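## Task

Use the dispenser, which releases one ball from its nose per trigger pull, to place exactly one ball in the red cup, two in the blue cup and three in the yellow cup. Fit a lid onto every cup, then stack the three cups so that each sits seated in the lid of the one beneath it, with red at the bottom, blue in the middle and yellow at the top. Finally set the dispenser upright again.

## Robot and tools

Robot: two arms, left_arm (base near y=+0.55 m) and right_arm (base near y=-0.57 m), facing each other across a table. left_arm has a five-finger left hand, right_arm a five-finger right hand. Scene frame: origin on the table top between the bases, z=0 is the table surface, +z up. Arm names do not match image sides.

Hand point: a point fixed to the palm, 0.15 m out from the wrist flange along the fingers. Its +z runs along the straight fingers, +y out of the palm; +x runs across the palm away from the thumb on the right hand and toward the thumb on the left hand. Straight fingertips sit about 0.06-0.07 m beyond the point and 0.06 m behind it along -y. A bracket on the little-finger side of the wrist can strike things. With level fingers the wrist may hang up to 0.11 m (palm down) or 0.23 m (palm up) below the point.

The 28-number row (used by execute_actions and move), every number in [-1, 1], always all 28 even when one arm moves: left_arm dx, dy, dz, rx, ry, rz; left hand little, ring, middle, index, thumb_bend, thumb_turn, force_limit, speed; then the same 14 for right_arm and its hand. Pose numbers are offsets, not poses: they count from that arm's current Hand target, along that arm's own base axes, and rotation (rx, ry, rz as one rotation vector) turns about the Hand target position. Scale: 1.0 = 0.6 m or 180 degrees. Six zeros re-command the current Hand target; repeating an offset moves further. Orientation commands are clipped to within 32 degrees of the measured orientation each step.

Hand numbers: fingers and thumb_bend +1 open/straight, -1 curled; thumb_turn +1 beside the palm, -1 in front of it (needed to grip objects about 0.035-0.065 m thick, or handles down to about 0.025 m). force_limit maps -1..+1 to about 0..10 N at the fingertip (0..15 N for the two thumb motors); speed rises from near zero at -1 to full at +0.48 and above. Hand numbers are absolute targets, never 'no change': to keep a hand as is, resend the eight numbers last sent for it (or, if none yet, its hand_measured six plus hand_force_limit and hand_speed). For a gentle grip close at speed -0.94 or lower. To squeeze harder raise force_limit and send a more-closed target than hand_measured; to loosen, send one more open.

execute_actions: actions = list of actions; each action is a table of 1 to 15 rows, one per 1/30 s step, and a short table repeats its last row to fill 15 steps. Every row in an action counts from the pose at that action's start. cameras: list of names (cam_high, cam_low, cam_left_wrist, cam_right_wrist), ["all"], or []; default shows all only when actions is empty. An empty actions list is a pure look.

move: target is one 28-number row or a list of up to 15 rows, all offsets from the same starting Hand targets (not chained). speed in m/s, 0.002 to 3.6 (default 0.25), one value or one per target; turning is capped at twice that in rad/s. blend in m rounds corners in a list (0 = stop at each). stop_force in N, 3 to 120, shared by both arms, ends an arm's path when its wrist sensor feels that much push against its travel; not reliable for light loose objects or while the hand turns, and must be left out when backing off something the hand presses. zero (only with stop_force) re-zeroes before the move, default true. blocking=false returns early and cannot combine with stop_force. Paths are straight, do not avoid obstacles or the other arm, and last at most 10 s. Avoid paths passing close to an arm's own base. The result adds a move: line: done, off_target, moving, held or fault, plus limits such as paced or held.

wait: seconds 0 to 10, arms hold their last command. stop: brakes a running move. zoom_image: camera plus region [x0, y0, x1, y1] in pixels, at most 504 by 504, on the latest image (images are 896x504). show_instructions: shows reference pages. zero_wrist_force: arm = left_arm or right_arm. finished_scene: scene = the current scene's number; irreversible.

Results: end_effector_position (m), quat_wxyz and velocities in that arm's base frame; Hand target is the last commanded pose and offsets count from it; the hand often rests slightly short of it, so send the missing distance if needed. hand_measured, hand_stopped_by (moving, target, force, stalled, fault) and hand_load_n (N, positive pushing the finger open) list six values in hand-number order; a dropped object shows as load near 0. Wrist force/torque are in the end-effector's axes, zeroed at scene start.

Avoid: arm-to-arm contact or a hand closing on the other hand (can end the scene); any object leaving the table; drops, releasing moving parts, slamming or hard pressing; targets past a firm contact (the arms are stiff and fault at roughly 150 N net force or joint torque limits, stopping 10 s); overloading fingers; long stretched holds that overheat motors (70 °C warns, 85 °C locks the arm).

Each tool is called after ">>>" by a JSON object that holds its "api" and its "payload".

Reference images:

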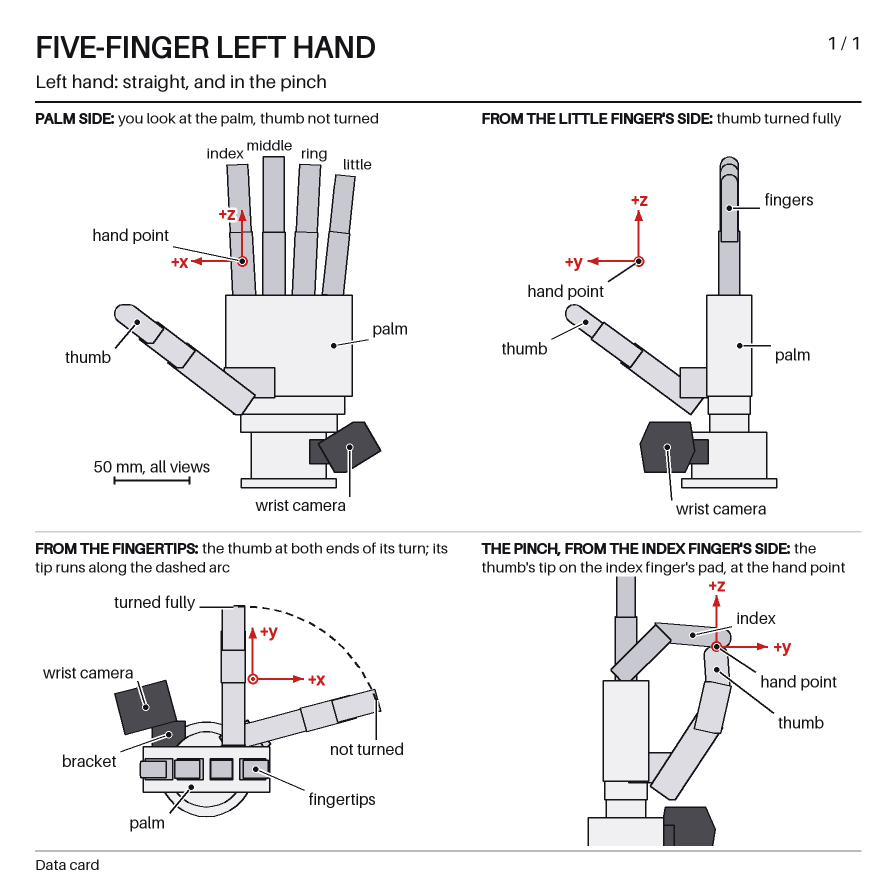

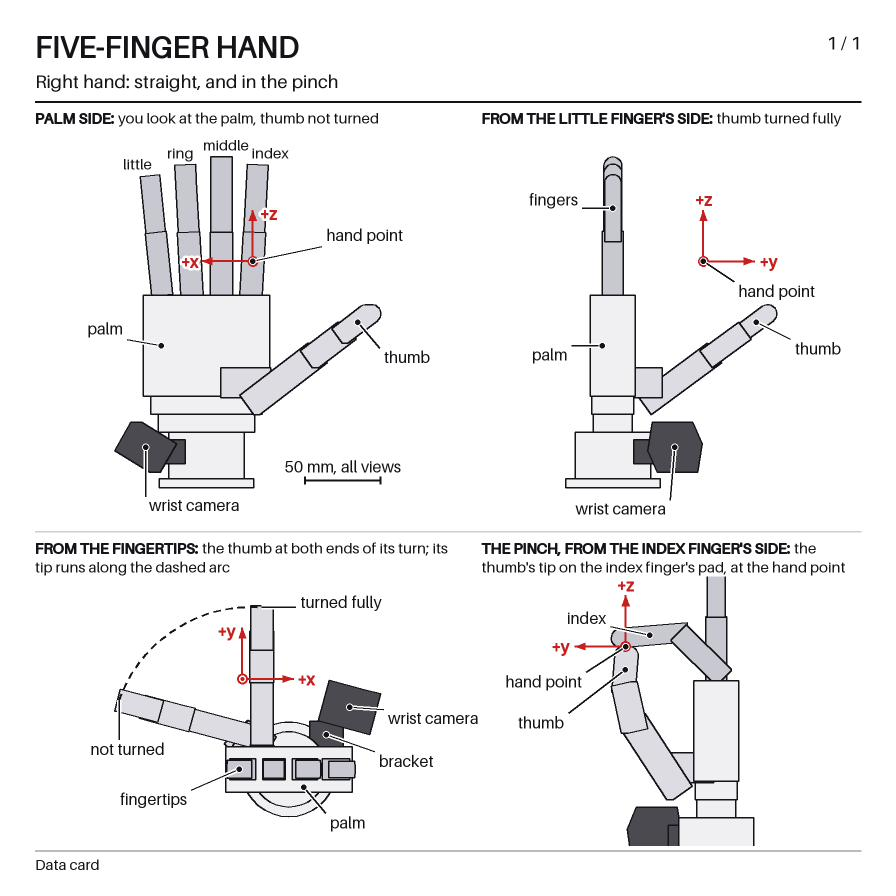

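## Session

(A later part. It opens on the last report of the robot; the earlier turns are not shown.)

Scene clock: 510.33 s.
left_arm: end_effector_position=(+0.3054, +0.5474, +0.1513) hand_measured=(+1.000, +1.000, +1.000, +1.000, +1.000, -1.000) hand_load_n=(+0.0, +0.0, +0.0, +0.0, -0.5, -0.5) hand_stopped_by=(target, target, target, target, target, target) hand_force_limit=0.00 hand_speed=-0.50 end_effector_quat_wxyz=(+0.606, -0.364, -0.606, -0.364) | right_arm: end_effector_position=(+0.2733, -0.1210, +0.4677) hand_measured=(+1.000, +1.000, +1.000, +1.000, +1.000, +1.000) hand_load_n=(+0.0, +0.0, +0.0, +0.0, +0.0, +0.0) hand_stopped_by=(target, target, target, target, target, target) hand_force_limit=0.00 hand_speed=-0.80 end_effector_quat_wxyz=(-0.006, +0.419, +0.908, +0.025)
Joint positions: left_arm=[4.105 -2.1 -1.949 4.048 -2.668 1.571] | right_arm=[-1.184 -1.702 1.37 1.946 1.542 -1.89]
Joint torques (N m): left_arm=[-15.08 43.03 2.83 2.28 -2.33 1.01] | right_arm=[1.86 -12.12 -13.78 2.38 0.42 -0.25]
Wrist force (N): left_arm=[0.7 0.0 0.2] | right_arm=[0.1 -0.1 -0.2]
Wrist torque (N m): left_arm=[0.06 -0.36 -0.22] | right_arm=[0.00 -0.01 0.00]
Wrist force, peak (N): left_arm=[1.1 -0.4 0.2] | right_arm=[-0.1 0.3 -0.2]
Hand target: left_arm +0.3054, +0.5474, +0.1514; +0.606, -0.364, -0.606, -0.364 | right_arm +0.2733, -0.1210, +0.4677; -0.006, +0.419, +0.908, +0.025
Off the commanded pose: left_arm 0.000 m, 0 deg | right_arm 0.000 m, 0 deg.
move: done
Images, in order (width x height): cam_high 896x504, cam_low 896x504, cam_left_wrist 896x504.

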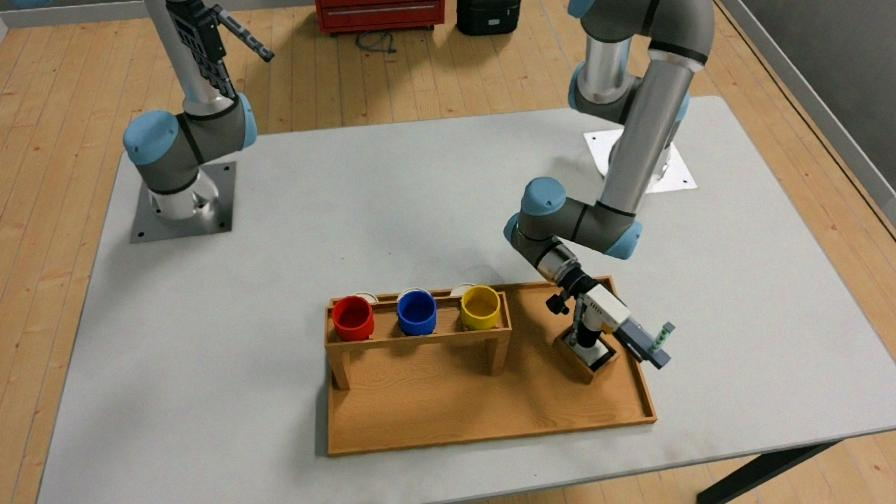

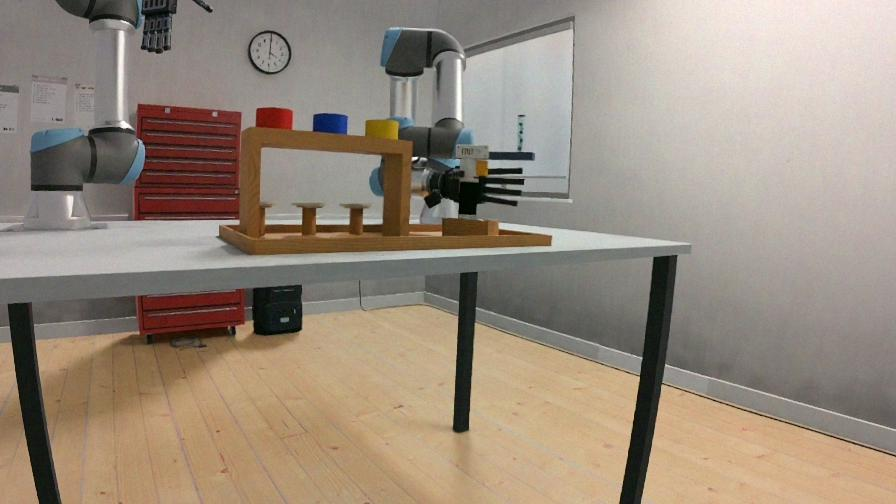

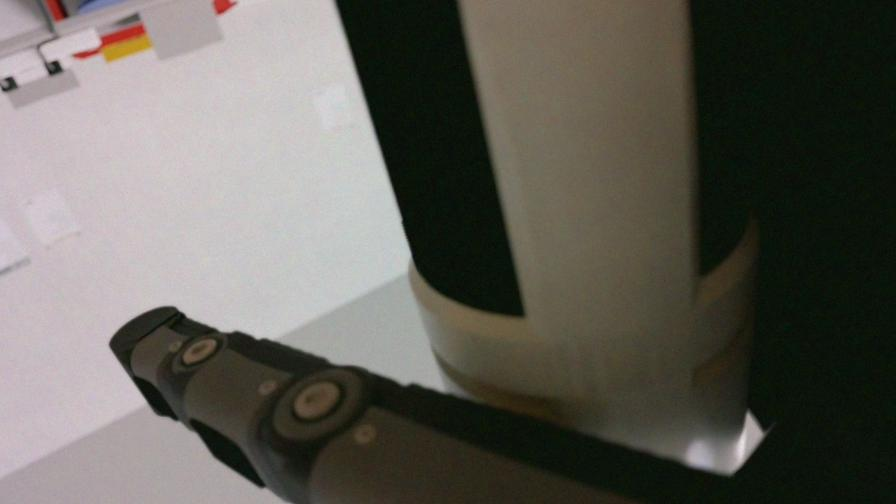

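>>> {"api": "move", "payload": {"target": [0.0177,0.0094,0,0,0,0,1,1,1,1,1,-1,0,-0.5,0,0,0,0,0,0,1,1,1,1,1,1,0,-0.8], "speed": 0.008, "stop_force": 3, "cameras": ["cam_high","cam_left_wrist"]}}

Scene clock: 517.63 s.
left_arm: end_effector_position=(+0.3071, +0.5483, +0.1514) hand_measured=(+1.000, +1.000, +1.000, +1.000, +1.000, -1.000) hand_load_n=(+0.0, +0.0, +0.0, +0.0, +0.0, +0.0) hand_stopped_by=(target, target, target, target, target, target) hand_force_limit=0.00 hand_speed=-0.50 end_effector_quat_wxyz=(+0.606, -0.364, -0.606, -0.364) | right_arm: end_effector_position=(+0.2733, -0.1210, +0.4677) hand_measured=(+1.000, +1.000, +1.000, +1.000, +1.000, +1.000) hand_load_n=(+0.0, +0.0, +0.0, +0.0, +0.0, +0.0) hand_stopped_by=(target, target, target, target, target, target) hand_force_limit=0.00 hand_speed=-0.80 end_effector_quat_wxyz=(-0.006, +0.419, +0.908, +0.025)
Joint positions: left_arm=[4.103 -2.103 -1.943 4.046 -2.67 1.571] | right_arm=[-1.184 -1.702 1.37 1.946 1.542 -1.89]
Joint torques (N m): left_arm=[10.34 46.45 3 2.92 2.54 -1.21] | right_arm=[1.75 -11.19 -13.92 2.22 0.5 0.09]
Wrist force (N): left_arm=[0.6 -1.6 -0.2] | right_arm=[0.0 0.1 0.0]
Wrist torque (N m): left_arm=[-0.02 -0.37 -0.20] | right_arm=[0.02 0.00 0.00]
Wrist force, peak (N): left_arm=[1.3 -5.0 0.4] | right_arm=[0.1 0.3 0.2]
Hand target: left_arm +0.3071, +0.5483, +0.1514; +0.606, -0.364, -0.606, -0.364 (not the last commanded pose) | right_arm +0.2733, -0.1210, +0.4677; -0.006, +0.419, +0.908, +0.025
Off the commanded pose: left_arm 0.010 m, 0 deg | right_arm 0.000 m, 0 deg.
move: contact (left_arm)
Images, in order (width x height): cam_high 896x504, cam_left_wrist 896x504.

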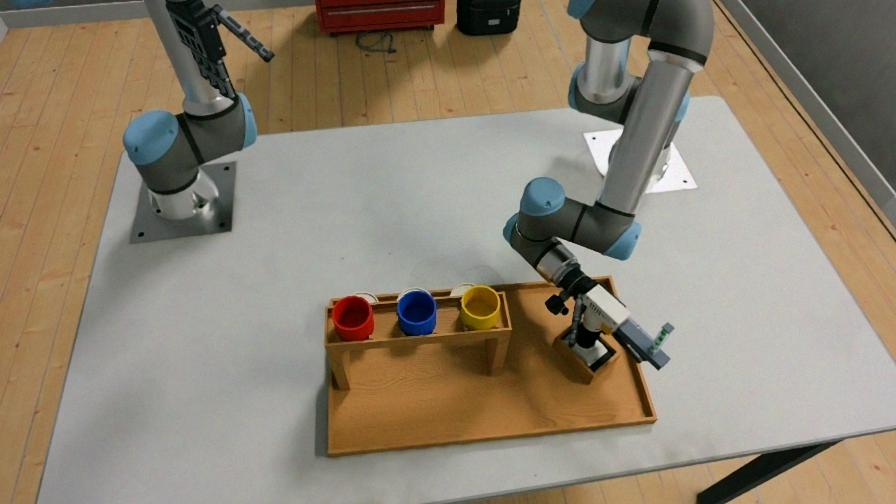

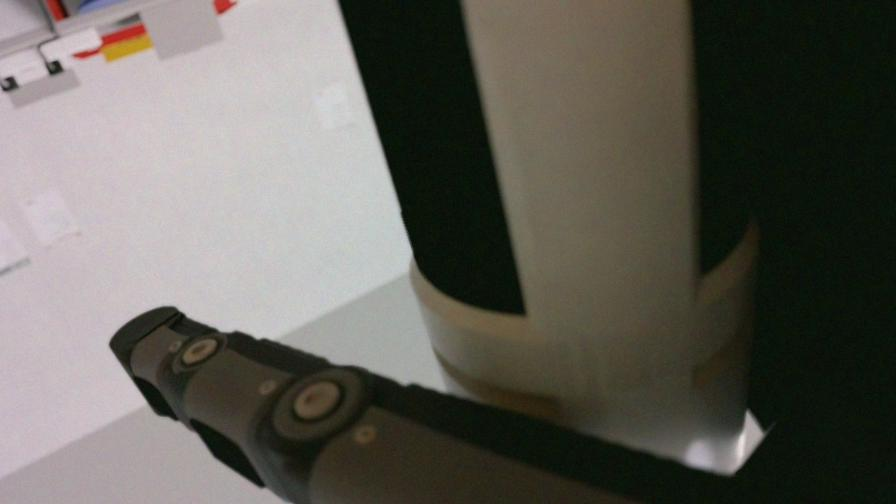

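>>> {"api": "move", "payload": {"target": [0,0,0,0,0,0,-1,-1,-1,1,1,-1,0.0,-0.8,0,0,0,0,0,0,1,1,1,1,1,1,0,-0.8], "cameras": ["cam_high","cam_left_wrist"]}}

>>> {"api": "wait", "payload": {"seconds": 2, "cameras": []}}

Scene clock: 530.50 s.
left_arm: end_effector_position=(+0.3071, +0.5483, +0.1514) hand_measured=(-0.792, -0.774, -0.774, +1.000, +1.000, -1.000) hand_load_n=(+5.0, +2.0, +1.0, +0.0, +0.0, -0.5) hand_stopped_by=(force, force, force, target, target, target) hand_force_limit=0.00 hand_speed=-0.80 end_effector_quat_wxyz=(+0.606, -0.364, -0.606, -0.364) | right_arm: end_effector_position=(+0.2733, -0.1210, +0.4677) hand_measured=(+1.000, +1.000, +1.000, +1.000, +1.000, +1.000) hand_load_n=(+0.0, +0.0, +0.5, +0.0, +0.0, +0.0) hand_stopped_by=(target, target, target, target, target, target) hand_force_limit=0.00 hand_speed=-0.80 end_effector_quat_wxyz=(-0.006, +0.419, +0.908, +0.025)
Joint positions: left_arm=[4.103 -2.103 -1.943 4.046 -2.67 1.571] | right_arm=[-1.184 -1.702 1.37 1.946 1.542 -1.89]
Joint torques (N m): left_arm=[7.5 44.88 8.17 1.53 0.59 -1.17] | right_arm=[1.56 -12.7 -13.22 2.47 0.61 -0.14]
Wrist force (N): left_arm=[-0.2 -3.8 1.0] | right_arm=[-0.1 0.1 -0.1]
Wrist torque (N m): left_arm=[-0.25 -0.22 -0.02] | right_arm=[0.02 0.01 -0.01]
Wrist force, peak (N): left_arm=[-0.2 -3.9 0.9] | right_arm=[0.1 -0.4 -0.1]
Hand target: left_arm +0.3071, +0.5483, +0.1514; +0.606, -0.364, -0.606, -0.364 | right_arm +0.2733, -0.1210, +0.4677; -0.006, +0.419, +0.908, +0.025
Off the commanded pose: left_arm 0.000 m, 0 deg | right_arm 0.000 m, 0 deg.
move: done
Images, in order (width x height): cam_high 896x504, cam_left_wrist 896x504.

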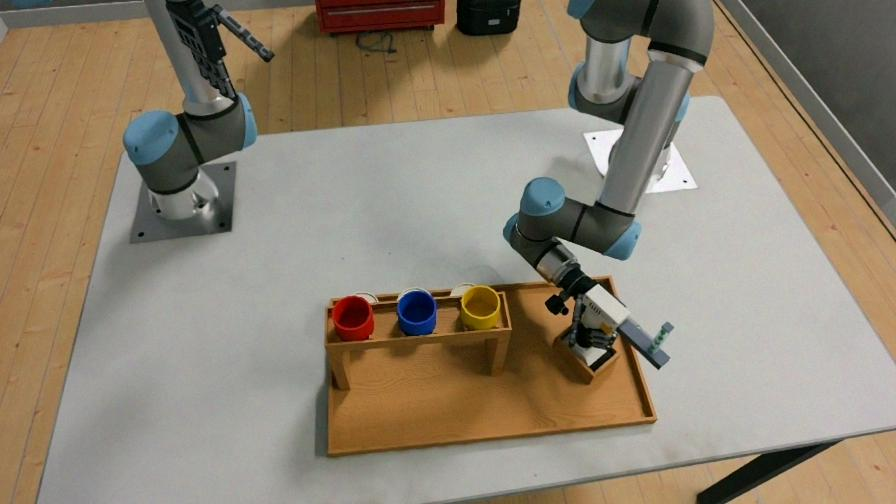

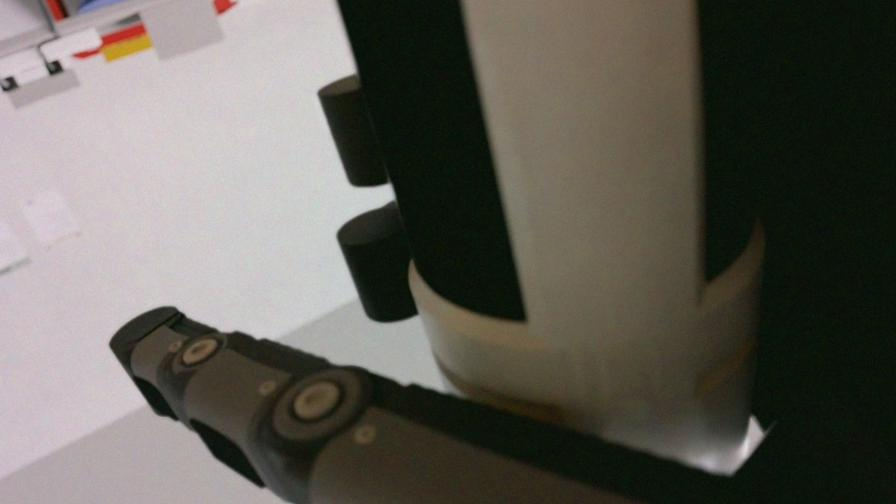

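Scene clock: 532.50 s.
left_arm: end_effector_position=(+0.3071, +0.5483, +0.1514) hand_measured=(-0.792, -0.774, -0.774, +1.000, +1.000, -1.000) hand_load_n=(+5.5, +1.5, +1.0, +0.0, +0.0, -0.5) hand_stopped_by=(force, force, force, target, target, target) hand_force_limit=0.00 hand_speed=-0.80 end_effector_quat_wxyz=(+0.606, -0.364, -0.606, -0.364) | right_arm: end_effector_position=(+0.2733, -0.1210, +0.4677) hand_measured=(+1.000, +1.000, +1.000, +1.000, +1.000, +1.000) hand_load_n=(+0.0, +0.0, +0.0, +0.0, -0.5, +0.0) hand_stopped_by=(target, target, target, target, target, target) hand_force_limit=0.00 hand_speed=-0.80 end_effector_quat_wxyz=(-0.006, +0.419, +0.908, +0.025)
Joint positions: left_arm=[4.103 -2.103 -1.943 4.046 -2.67 1.571] | right_arm=[-1.184 -1.702 1.37 1.946 1.542 -1.89]
Joint torques (N m): left_arm=[0.31 44.65 10.61 1.17 -0.11 -1.16] | right_arm=[1.38 -10.92 -13.52 2.17 0.75 -0.05]
Wrist force (N): left_arm=[-0.2 -3.5 1.3] | right_arm=[0.1 0.1 0.0]
Wrist torque (N m): left_arm=[-0.23 -0.21 -0.04] | right_arm=[0.01 -0.01 0.00]
Wrist force, peak (N): left_arm=[-0.2 -3.8 1.4] | right_arm=[0.3 -0.1 -0.2]
Hand target: left_arm +0.3071, +0.5483, +0.1514; +0.606, -0.364, -0.606, -0.364 | right_arm +0.2733, -0.1210, +0.4677; -0.006, +0.419, +0.908, +0.025
Off the commanded pose: left_arm 0.000 m, 0 deg | right_arm 0.000 m, 0 deg.
wait: 2.00 s; at rest by 0.17 s
No camera images: "cameras" was empty.

>>> {"api": "move", "payload": {"target": [0,0,0,0,0,0,-0.99,-0.99,-0.99,1,-1,-1,0.3,-0.8,0,0,0,0,0,0,1,1,1,1,1,1,0,-0.8], "cameras": ["cam_high","cam_low","cam_left_wrist"]}}

Scene clock: 543.23 s.
left_arm: end_effector_position=(+0.3071, +0.5483, +0.1514) hand_measured=(-0.806, -0.788, -0.788, +1.000, +0.798, -1.000) hand_load_n=(+10.5, +8.0, +8.5, +0.0, +9.5, +2.0) hand_stopped_by=(force, force, force, target, force, target) hand_force_limit=0.30 hand_speed=-0.80 end_effector_quat_wxyz=(+0.606, -0.364, -0.606, -0.364) | right_arm: end_effector_position=(+0.2733, -0.1210, +0.4677) hand_measured=(+1.000, +1.000, +1.000, +1.000, +1.000, +1.000) hand_load_n=(+0.0, +0.5, +0.0, +0.0, +0.0, +0.0) hand_stopped_by=(target, target, target, target, target, target) hand_force_limit=0.00 hand_speed=-0.80 end_effector_quat_wxyz=(-0.006, +0.419, +0.908, +0.025)
Joint positions: left_arm=[4.103 -2.103 -1.943 4.046 -2.67 1.571] | right_arm=[-1.184 -1.702 1.37 1.946 1.542 -1.89]
Joint torques (N m): left_arm=[-11.87 43.94 16.38 0.23 -1.15 -1.19] | right_arm=[0.45 -11.34 -13.58 2.41 0.82 0.19]
Wrist force (N): left_arm=[-5.4 -4.0 4.3] | right_arm=[0.1 0.0 -0.2]
Wrist torque (N m): left_arm=[-0.54 0.51 0.04] | right_arm=[0.01 -0.01 0.00]
Wrist force, peak (N): left_arm=[-5.4 -4.3 4.5] | right_arm=[0.2 0.2 0.2]
Hand target: left_arm +0.3071, +0.5483, +0.1514; +0.606, -0.364, -0.606, -0.364 | right_arm +0.2733, -0.1210, +0.4677; -0.006, +0.419, +0.908, +0.025
Off the commanded pose: left_arm 0.000 m, 0 deg | right_arm 0.000 m, 0 deg.
move: done
Images, in order (width x height): cam_high 896x504, cam_low 896x504, cam_left_wrist 896x504.

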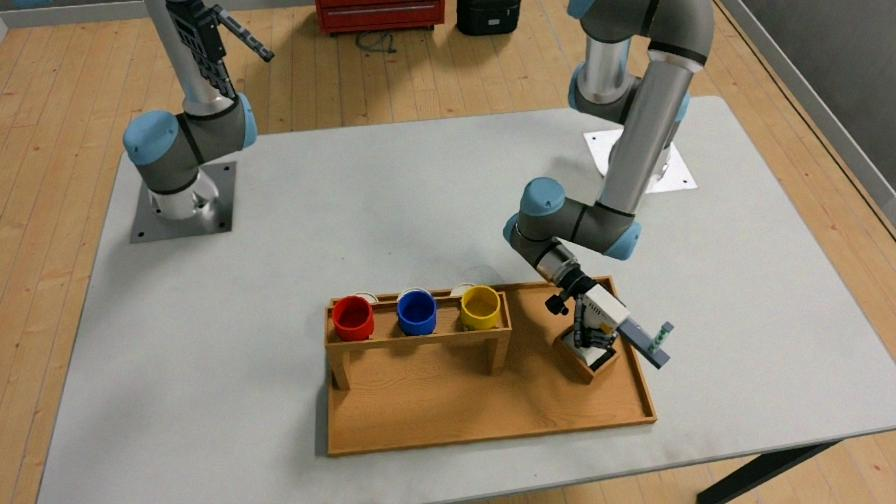

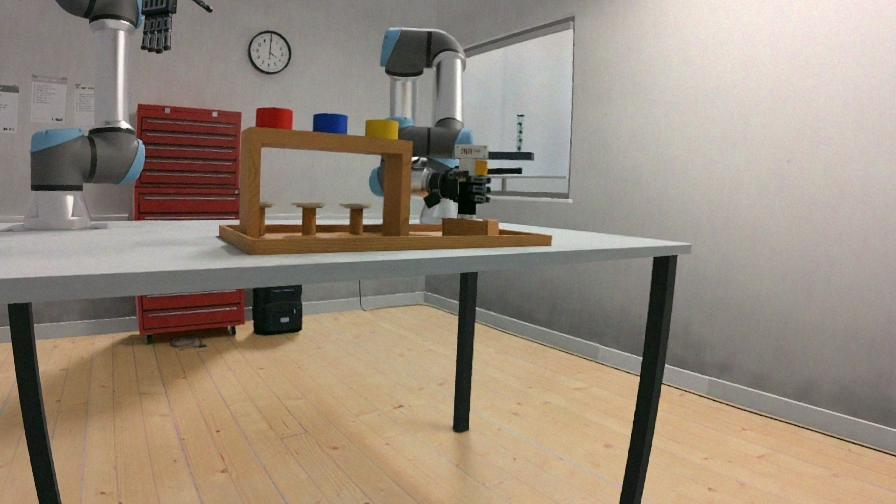

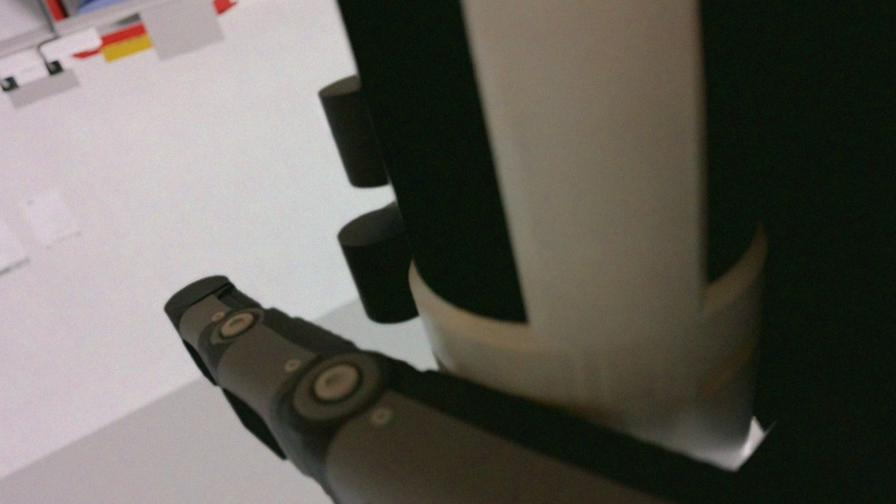

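>>> {"api": "move", "payload": {"target": [0,0,0.1167,0,0,0,-0.995,-0.995,-0.995,1,-0.99,-1,0.5,-0.8,0,0,0,0,0,0,1,1,1,1,1,1,0,-0.8], "speed": 0.025, "cameras": ["cam_high","cam_low","cam_left_wrist"]}}

Scene clock: 551.90 s.
left_arm: end_effector_position=(+0.3071, +0.5483, +0.2216) hand_measured=(-0.806, -0.788, -0.788, +1.000, +0.786, -1.000) hand_load_n=(+5.5, +6.0, +10.0, +0.0, +8.5, +7.5) hand_stopped_by=(force, force, force, target, force, target) hand_force_limit=0.50 hand_speed=-0.80 end_effector_quat_wxyz=(+0.606, -0.364, -0.606, -0.364) | right_arm: end_effector_position=(+0.2733, -0.1210, +0.4677) hand_measured=(+1.000, +1.000, +1.000, +1.000, +1.000, +1.000) hand_load_n=(+0.0, +0.0, +0.0, +0.0, +0.0, +0.0) hand_stopped_by=(target, target, target, target, target, target) hand_force_limit=0.00 hand_speed=-0.80 end_effector_quat_wxyz=(-0.006, +0.419, +0.908, +0.025)
Joint positions: left_arm=[4.103 -1.974 -1.901 3.875 -2.67 1.571] | right_arm=[-1.184 -1.702 1.37 1.946 1.542 -1.89]
Joint torques (N m): left_arm=[-6.59 24.52 14.13 3.49 1.03 -1.57] | right_arm=[2.26 -11.57 -13.42 2.59 1.01 -0.07]
Wrist force (N): left_arm=[-4.9 -0.1 -0.1] | right_arm=[0.0 0.0 0.1]
Wrist torque (N m): left_arm=[0.07 -0.17 -0.38] | right_arm=[-0.01 0.00 0.00]
Wrist force, peak (N): left_arm=[-7.1 -1.9 5.9] | right_arm=[0.2 0.3 -0.2]
Hand target: left_arm +0.3071, +0.5483, +0.2214; +0.606, -0.364, -0.606, -0.364 | right_arm +0.2733, -0.1210, +0.4677; -0.006, +0.419, +0.908, +0.025
Off the commanded pose: left_arm 0.000 m, 0 deg | right_arm 0.000 m, 0 deg.
move: done
Images, in order (width x height): cam_high 896x504, cam_low 896x504, cam_left_wrist 896x504.

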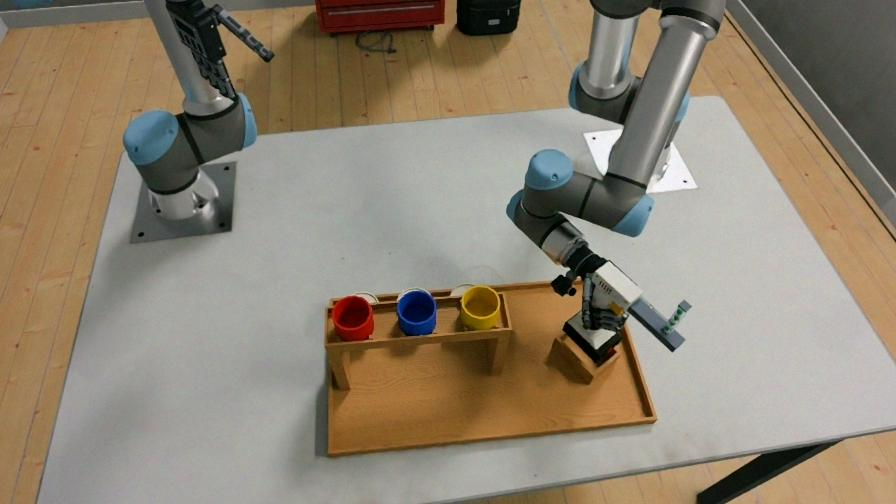

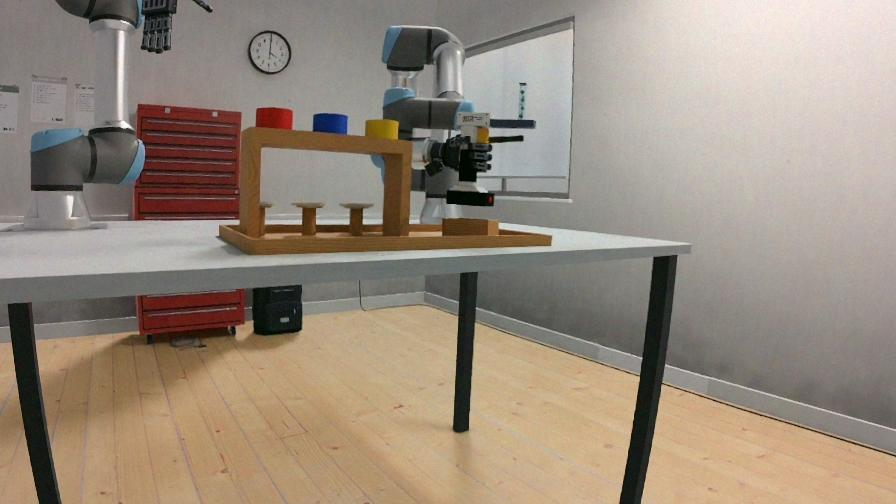

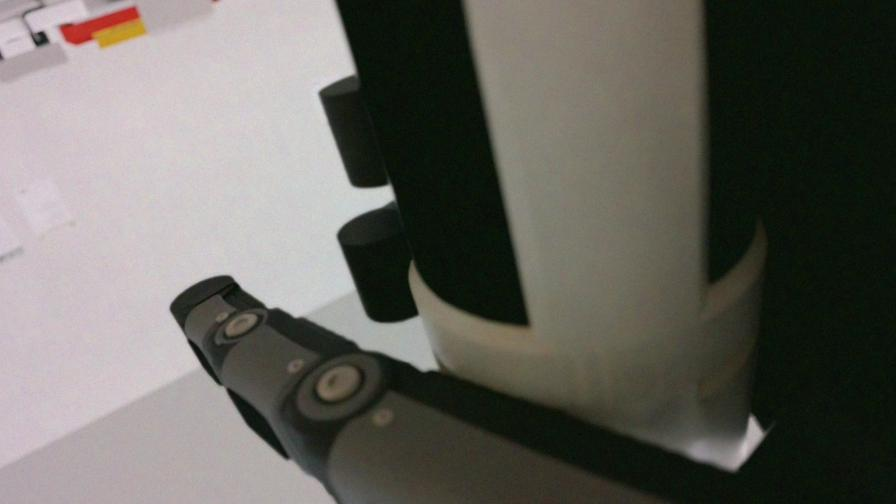

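>>> {"api": "zoom_image", "payload": {"camera": "cam_high", "region": [310, 260, 530, 400]}}

Scaled by 2.291 from the camera's 896x504 image, which has a finer 1280x720 frame.

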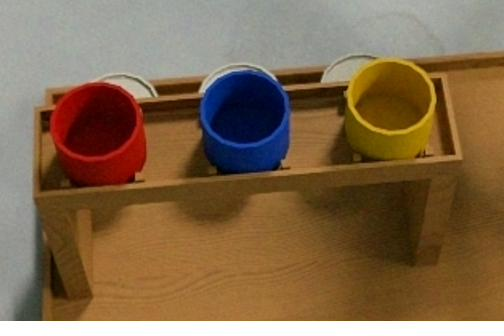

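>>> {"api": "move", "payload": {"target": [[0.1445,-0.2025,0.0677,0,0,0,-0.995,-0.995,-0.995,1,-0.99,-1,0.5,-0.8,-0.22,-0.17,0,0,0,0,1,1,1,1,1,1,0,-0.8],[0.409,-0.322,0.0677,0,0,-0.1554,-0.995,-0.995,-0.995,1,-0.99,-1,0.5,-0.8,-0.43,-0.3405,0,0,0,0,1,1,1,1,1,1,0,-0.8]], "speed": 0.12, "blend": 0.03, "cameras": ["cam_high","cam_low"]}}

Scene clock: 674.70 s.
left_arm: end_effector_position=(+0.5526, +0.3550, +0.2620) hand_measured=(-0.806, -0.788, -0.788, +1.000, +0.786, -1.000) hand_load_n=(+5.5, +6.0, +10.0, +0.0, +8.0, +7.5) hand_stopped_by=(force, force, force, target, force, target) hand_force_limit=0.50 hand_speed=-0.80 end_effector_quat_wxyz=(+0.500, -0.500, -0.500, -0.499) | right_arm: end_effector_position=(+0.0153, -0.3253, +0.4678) hand_measured=(+1.000, +1.000, +1.000, +1.000, +1.000, +1.000) hand_load_n=(+0.0, +0.0, +0.0, +0.0, +0.0, +0.0) hand_stopped_by=(target, target, target, target, target, target) hand_force_limit=0.00 hand_speed=-0.80 end_effector_quat_wxyz=(-0.006, +0.419, +0.908, +0.025)
Joint positions: left_arm=[3.619 -1.966 -1.783 3.748 -2.665 1.571] | right_arm=[-2.103 -1.428 1.095 1.952 1.587 -2.808]
Joint torques (N m): left_arm=[9.89 45.23 8.91 0.7 -2.39 0.57] | right_arm=[10.68 -30.72 -6.17 1.22 0.8 1.81]
Wrist force (N): left_arm=[-5.0 0.2 0.1] | right_arm=[-0.7 0.0 -0.2]
Wrist torque (N m): left_arm=[0.11 -0.14 -0.38] | right_arm=[0.02 0.10 -0.15]
Wrist force, peak (N): left_arm=[-5.7 -0.3 1.8] | right_arm=[0.0 1.6 0.0]
Hand target: left_arm +0.5525, +0.3551, +0.2621; +0.500, -0.500, -0.500, -0.499 | right_arm +0.0153, -0.3253, +0.4677; -0.006, +0.419, +0.908, +0.025
Off the commanded pose: left_arm 0.000 m, 0 deg | right_arm 0.000 m, 0 deg.
move: done
Images, in order (width x height): cam_high 896x504, cam_low 896x504.

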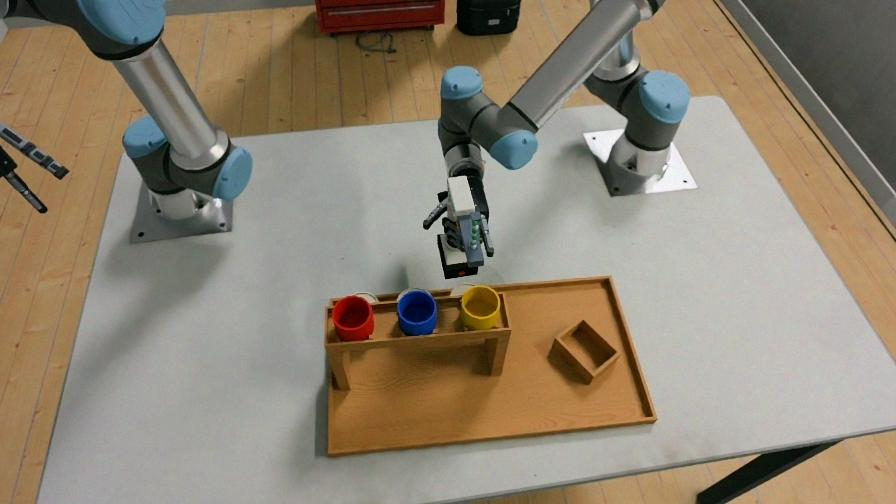

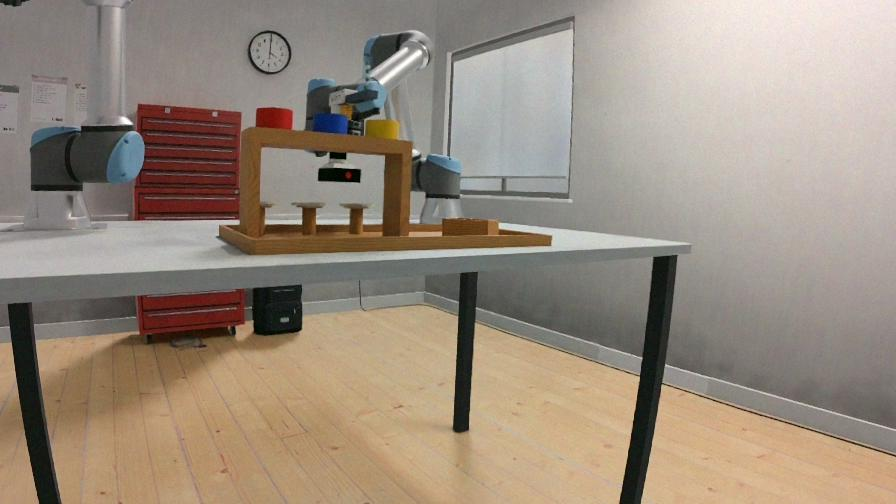

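>>> {"api": "zoom_image", "payload": {"camera": "cam_high", "region": [410, 160, 530, 340]}}

Scaled by 2.800 from the camera's 896x504 image, which has a finer 1280x720 frame.

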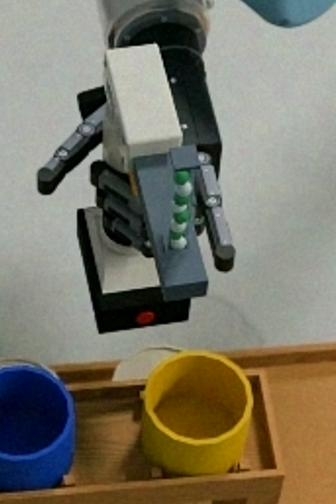

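>>> {"api": "move", "payload": {"target": [-0.0017,0.1083,0,0,0,0,-0.995,-0.995,-0.995,1,-0.99,-1,0.5,-0.8,0,0,0,0,0,0,1,1,1,1,1,1,0,-0.8], "speed": 0.05, "stop_force": 6, "cameras": ["cam_high","cam_low"]}}

>>> {"api": "zoom_image", "payload": {"camera": "cam_high", "region": [410, 200, 530, 340]}}

>>> {"api": "zoom_image", "payload": {"camera": "cam_low", "region": [300, 60, 440, 200]}}

Scene clock: 700.30 s.
left_arm: end_effector_position=(+0.5515, +0.4201, +0.2621) hand_measured=(-0.806, -0.788, -0.788, +1.000, +0.786, -1.000) hand_load_n=(+5.5, +6.0, +9.5, +0.0, +8.0, +7.5) hand_stopped_by=(force, force, force, target, force, target) hand_force_limit=0.50 hand_speed=-0.80 end_effector_quat_wxyz=(+0.500, -0.500, -0.500, -0.499) | right_arm: end_effector_position=(+0.0153, -0.3253, +0.4677) hand_measured=(+1.000, +1.000, +1.000, +1.000, +1.000, +1.000) hand_load_n=(+0.0, +0.0, +0.0, +0.0, -0.5, +0.0) hand_stopped_by=(target, target, target, target, target, target) hand_force_limit=0.00 hand_speed=-0.80 end_effector_quat_wxyz=(-0.006, +0.419, +0.908, +0.025)
Joint positions: left_arm=[3.733 -1.999 -1.732 3.73 -2.551 1.571] | right_arm=[-2.102 -1.428 1.095 1.952 1.587 -2.808]
Joint torques (N m): left_arm=[-14.4 49.85 9.79 3.74 -2.31 -1.17] | right_arm=[11.64 -21.07 -6.75 0.8 -0.9 1.88]
Wrist force (N): left_arm=[-4.5 -0.2 0.1] | right_arm=[-0.3 -0.2 -0.3]
Wrist torque (N m): left_arm=[0.06 -0.21 -0.33] | right_arm=[0.02 0.05 -0.15]
Wrist force, peak (N): left_arm=[-5.2 0.0 0.1] | right_arm=[-0.5 -0.2 -0.4]
Hand target: left_arm +0.5515, +0.4201, +0.2621; +0.500, -0.500, -0.500, -0.499 | right_arm +0.0153, -0.3253, +0.4677; -0.006, +0.419, +0.908, +0.025
Off the commanded pose: left_arm 0.000 m, 0 deg | right_arm 0.000 m, 0 deg.
move: done
Images, in order (width x height): cam_high 896x504, cam_low 896x504.

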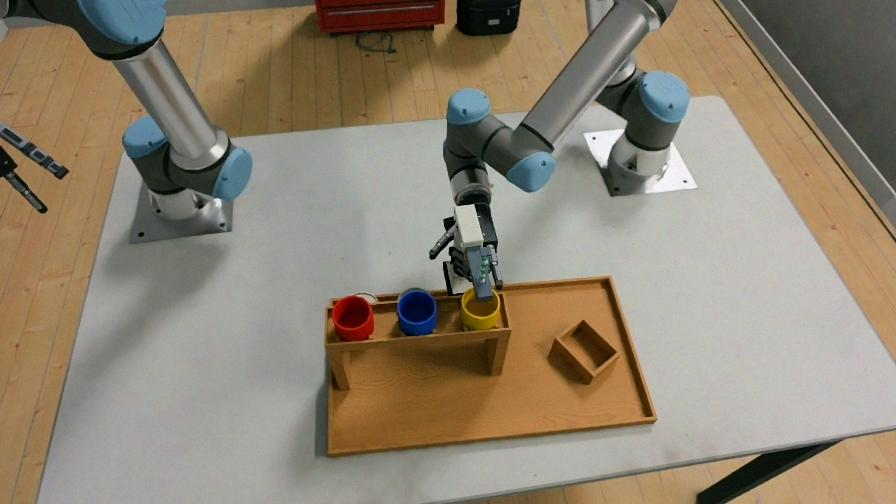

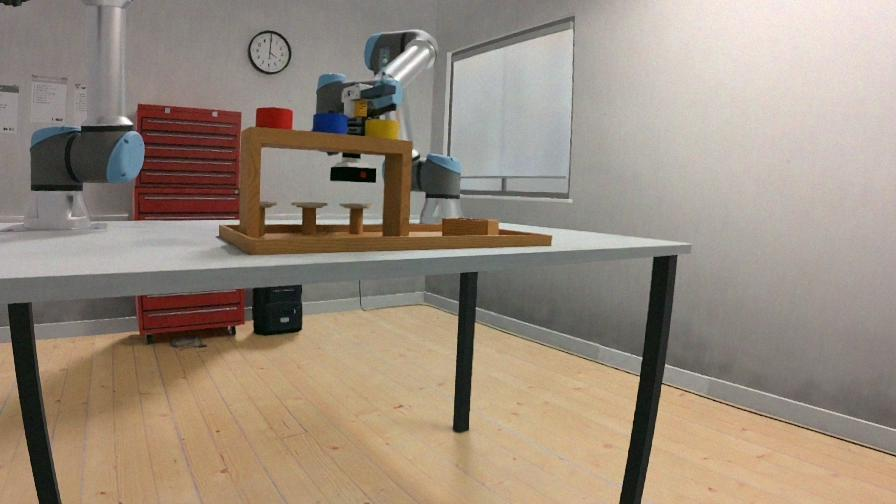

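Scaled by 3.600 from the camera's 896x504 image, which has a finer 1280x720 frame.

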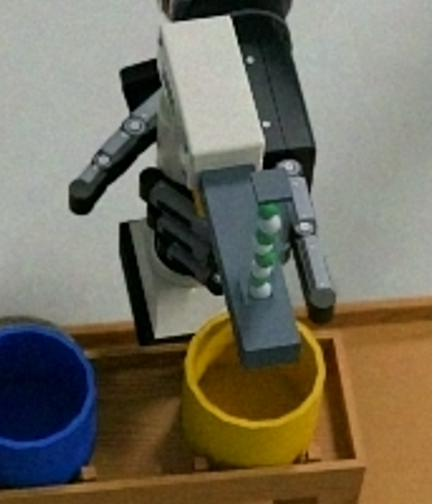

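Scaled by 3.600 from the camera's 896x504 image, which has a finer 1280x720 frame.

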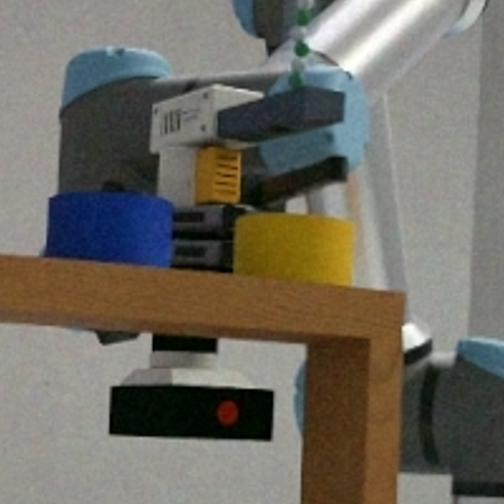

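>>> {"api": "move", "payload": {"target": [0,0,0,0,0,0,-0.995,-0.995,-0.995,-1,-0.99,-1,0.5,-0.5,0,0,0,0,0,0,1,1,1,1,1,1,0,-0.8], "cameras": ["cam_high","cam_low"]}}

>>> {"api": "zoom_image", "payload": {"camera": "cam_high", "region": [410, 200, 530, 340]}}

Scene clock: 713.60 s.
left_arm: end_effector_position=(+0.5515, +0.4201, +0.2621) hand_measured=(-0.806, -0.788, -0.788, -0.740, +0.786, -1.000) hand_load_n=(+6.0, +6.0, +9.0, +14.0, +9.0, +7.0) hand_stopped_by=(force, force, force, force, force, target) hand_force_limit=0.50 hand_speed=-0.50 end_effector_quat_wxyz=(+0.500, -0.500, -0.500, -0.499) | right_arm: end_effector_position=(+0.0153, -0.3253, +0.4677) hand_measured=(+1.000, +1.000, +1.000, +1.000, +1.000, +1.000) hand_load_n=(+0.0, +0.0, +0.0, +0.0, +0.0, +0.0) hand_stopped_by=(target, target, target, target, target, target) hand_force_limit=0.00 hand_speed=-0.80 end_effector_quat_wxyz=(-0.006, +0.419, +0.908, +0.025)
Joint positions: left_arm=[3.733 -1.999 -1.732 3.73 -2.551 1.571] | right_arm=[-2.102 -1.428 1.095 1.952 1.587 -2.808]
Joint torques (N m): left_arm=[-13.85 49.7 11.06 3.66 -1.92 -2.07] | right_arm=[11.25 -19.75 -5 1.11 -0.52 1.78]
Wrist force (N): left_arm=[-4.7 -0.3 0.0] | right_arm=[-0.4 -0.3 -0.3]
Wrist torque (N m): left_arm=[0.05 -0.18 -0.34] | right_arm=[0.00 0.07 -0.15]
Wrist force, peak (N): left_arm=[-5.0 0.1 -0.2] | right_arm=[-0.6 -0.1 -0.5]
Hand target: left_arm +0.5515, +0.4201, +0.2621; +0.500, -0.500, -0.500, -0.499 | right_arm +0.0153, -0.3253, +0.4677; -0.006, +0.419, +0.908, +0.025
Off the commanded pose: left_arm 0.000 m, 0 deg | right_arm 0.000 m, 0 deg.
move: done
Images, in order (width x height): cam_high 896x504, cam_low 896x504.

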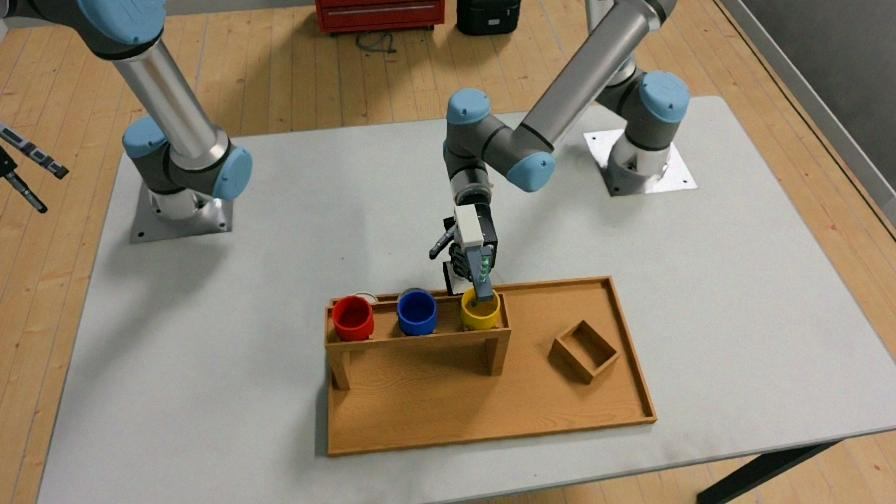

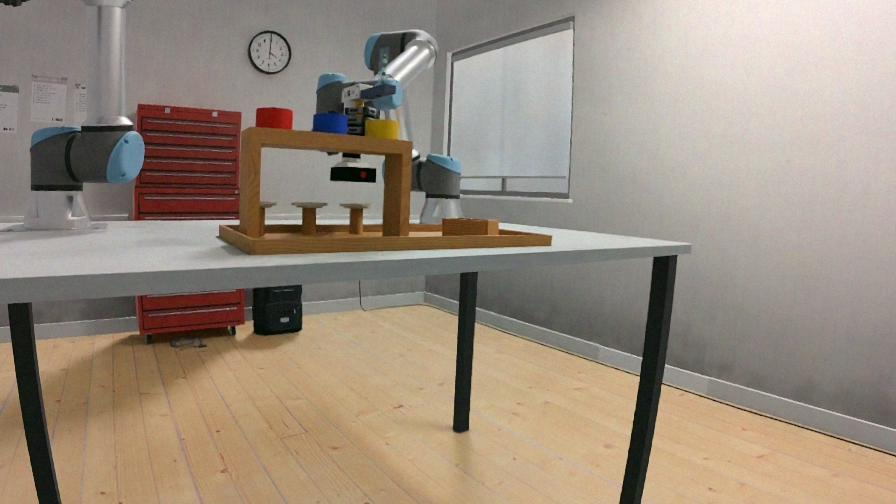

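Scaled by 3.600 from the camera's 896x504 image, which has a finer 1280x720 frame.

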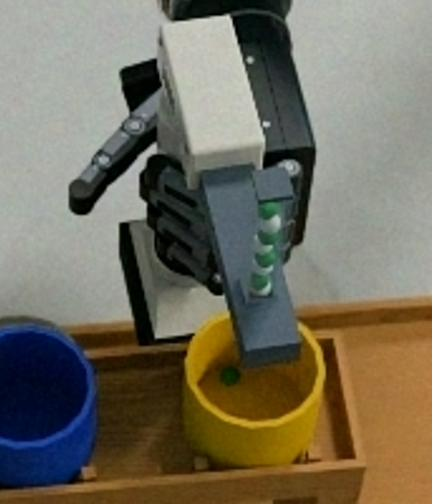

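>>> {"api": "move", "payload": {"target": [0,0,0,0,0,0,-0.995,-0.995,-0.995,0.6,-0.99,-1,0.5,-0.2,0,0,0,0,0,0,1,1,1,1,1,1,0,-0.8]}}

>>> {"api": "move", "payload": {"target": [0,0,0,0,0,0,-0.995,-0.995,-0.995,-1,-0.99,-1,0.5,-0.5,0,0,0,0,0,0,1,1,1,1,1,1,0,-0.8], "cameras": ["cam_high"]}}

>>> {"api": "zoom_image", "payload": {"camera": "cam_high", "region": [410, 200, 530, 340]}}

Scene clock: 720.93 s.
left_arm: end_effector_position=(+0.5515, +0.4201, +0.2621) hand_measured=(-0.806, -0.788, -0.788, +0.600, +0.786, -1.000) hand_load_n=(+6.0, +6.0, +9.5, +0.0, +9.0, +7.0) hand_stopped_by=(force, force, force, target, force, target) hand_force_limit=0.50 hand_speed=-0.20 end_effector_quat_wxyz=(+0.500, -0.500, -0.500, -0.499) | right_arm: end_effector_position=(+0.0153, -0.3253, +0.4677) hand_measured=(+1.000, +1.000, +1.000, +1.000, +1.000, +1.000) hand_load_n=(+0.0, +0.0, +0.0, +0.0, +0.0, -0.5) hand_stopped_by=(target, target, target, target, target, target) hand_force_limit=0.00 hand_speed=-0.80 end_effector_quat_wxyz=(-0.006, +0.419, +0.908, +0.025)
Joint positions: left_arm=[3.733 -1.999 -1.732 3.73 -2.551 1.571] | right_arm=[-2.102 -1.428 1.095 1.952 1.587 -2.808]
Joint torques (N m): left_arm=[-12.25 49.51 12.67 3.32 -1.56 -2.27] | right_arm=[10.37 -19.41 -7.79 0.93 -0.58 1.79]
Wrist force (N): left_arm=[-4.6 -0.1 0.0] | right_arm=[-0.3 -0.1 -0.3]
Wrist torque (N m): left_arm=[0.08 -0.20 -0.34] | right_arm=[0.02 0.05 -0.14]
Wrist force, peak (N): left_arm=[-4.9 -0.3 0.1] | right_arm=[-0.5 -0.2 -0.5]
Hand target: left_arm +0.5515, +0.4201, +0.2621; +0.500, -0.500, -0.500, -0.499 | right_arm +0.0153, -0.3253, +0.4677; -0.006, +0.419, +0.908, +0.025
Off the commanded pose: left_arm 0.000 m, 0 deg | right_arm 0.000 m, 0 deg.
move: done

Scene clock: 722.17 s.
left_arm: end_effector_position=(+0.5515, +0.4201, +0.2621) hand_measured=(-0.806, -0.788, -0.788, -0.728, +0.786, -1.000) hand_load_n=(+6.0, +6.0, +9.5, +9.5, +8.5, +7.0) hand_stopped_by=(force, force, force, force, force, target) hand_force_limit=0.50 hand_speed=-0.50 end_effector_quat_wxyz=(+0.500, -0.500, -0.500, -0.499) | right_arm: end_effector_position=(+0.0153, -0.3253, +0.4677) hand_measured=(+1.000, +1.000, +1.000, +1.000, +1.000, +1.000) hand_load_n=(+0.0, +0.0, +0.0, +0.0, +0.0, +0.0) hand_stopped_by=(target, target, target, target, target, target) hand_force_limit=0.00 hand_speed=-0.80 end_effector_quat_wxyz=(-0.006, +0.419, +0.908, +0.025)
Joint positions: left_arm=[3.733 -1.999 -1.732 3.73 -2.551 1.571] | right_arm=[-2.102 -1.428 1.095 1.952 1.587 -2.808]
Joint torques (N m): left_arm=[-11.73 48.69 14.14 3.04 -1.34 -2.21] | right_arm=[9.94 -18.01 -5.29 0.8 -0.53 1.69]
Wrist force (N): left_arm=[-4.7 0.0 0.1] | right_arm=[-0.3 -0.2 -0.3]
Wrist torque (N m): left_arm=[0.08 -0.18 -0.35] | right_arm=[0.01 0.05 -0.14]
Wrist force, peak (N): left_arm=[-4.9 -0.2 -0.1] | right_arm=[-0.4 -0.2 -0.4]
Hand target: left_arm +0.5515, +0.4201, +0.2621; +0.500, -0.500, -0.500, -0.499 | right_arm +0.0153, -0.3253, +0.4677; -0.006, +0.419, +0.908, +0.025
Off the commanded pose: left_arm 0.000 m, 0 deg | right_arm 0.000 m, 0 deg.
move: done
Images, in order (width x height): cam_high 896x504.

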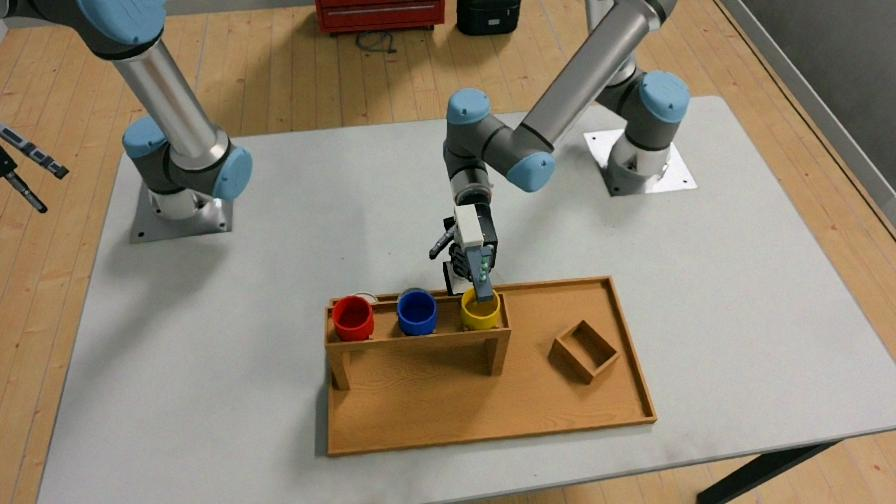

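Scaled by 3.600 from the camera's 896x504 image, which has a finer 1280x720 frame.

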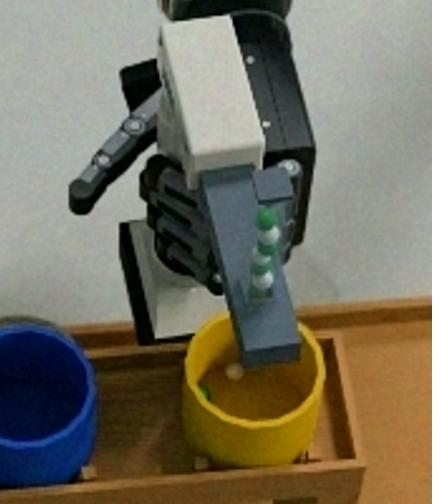

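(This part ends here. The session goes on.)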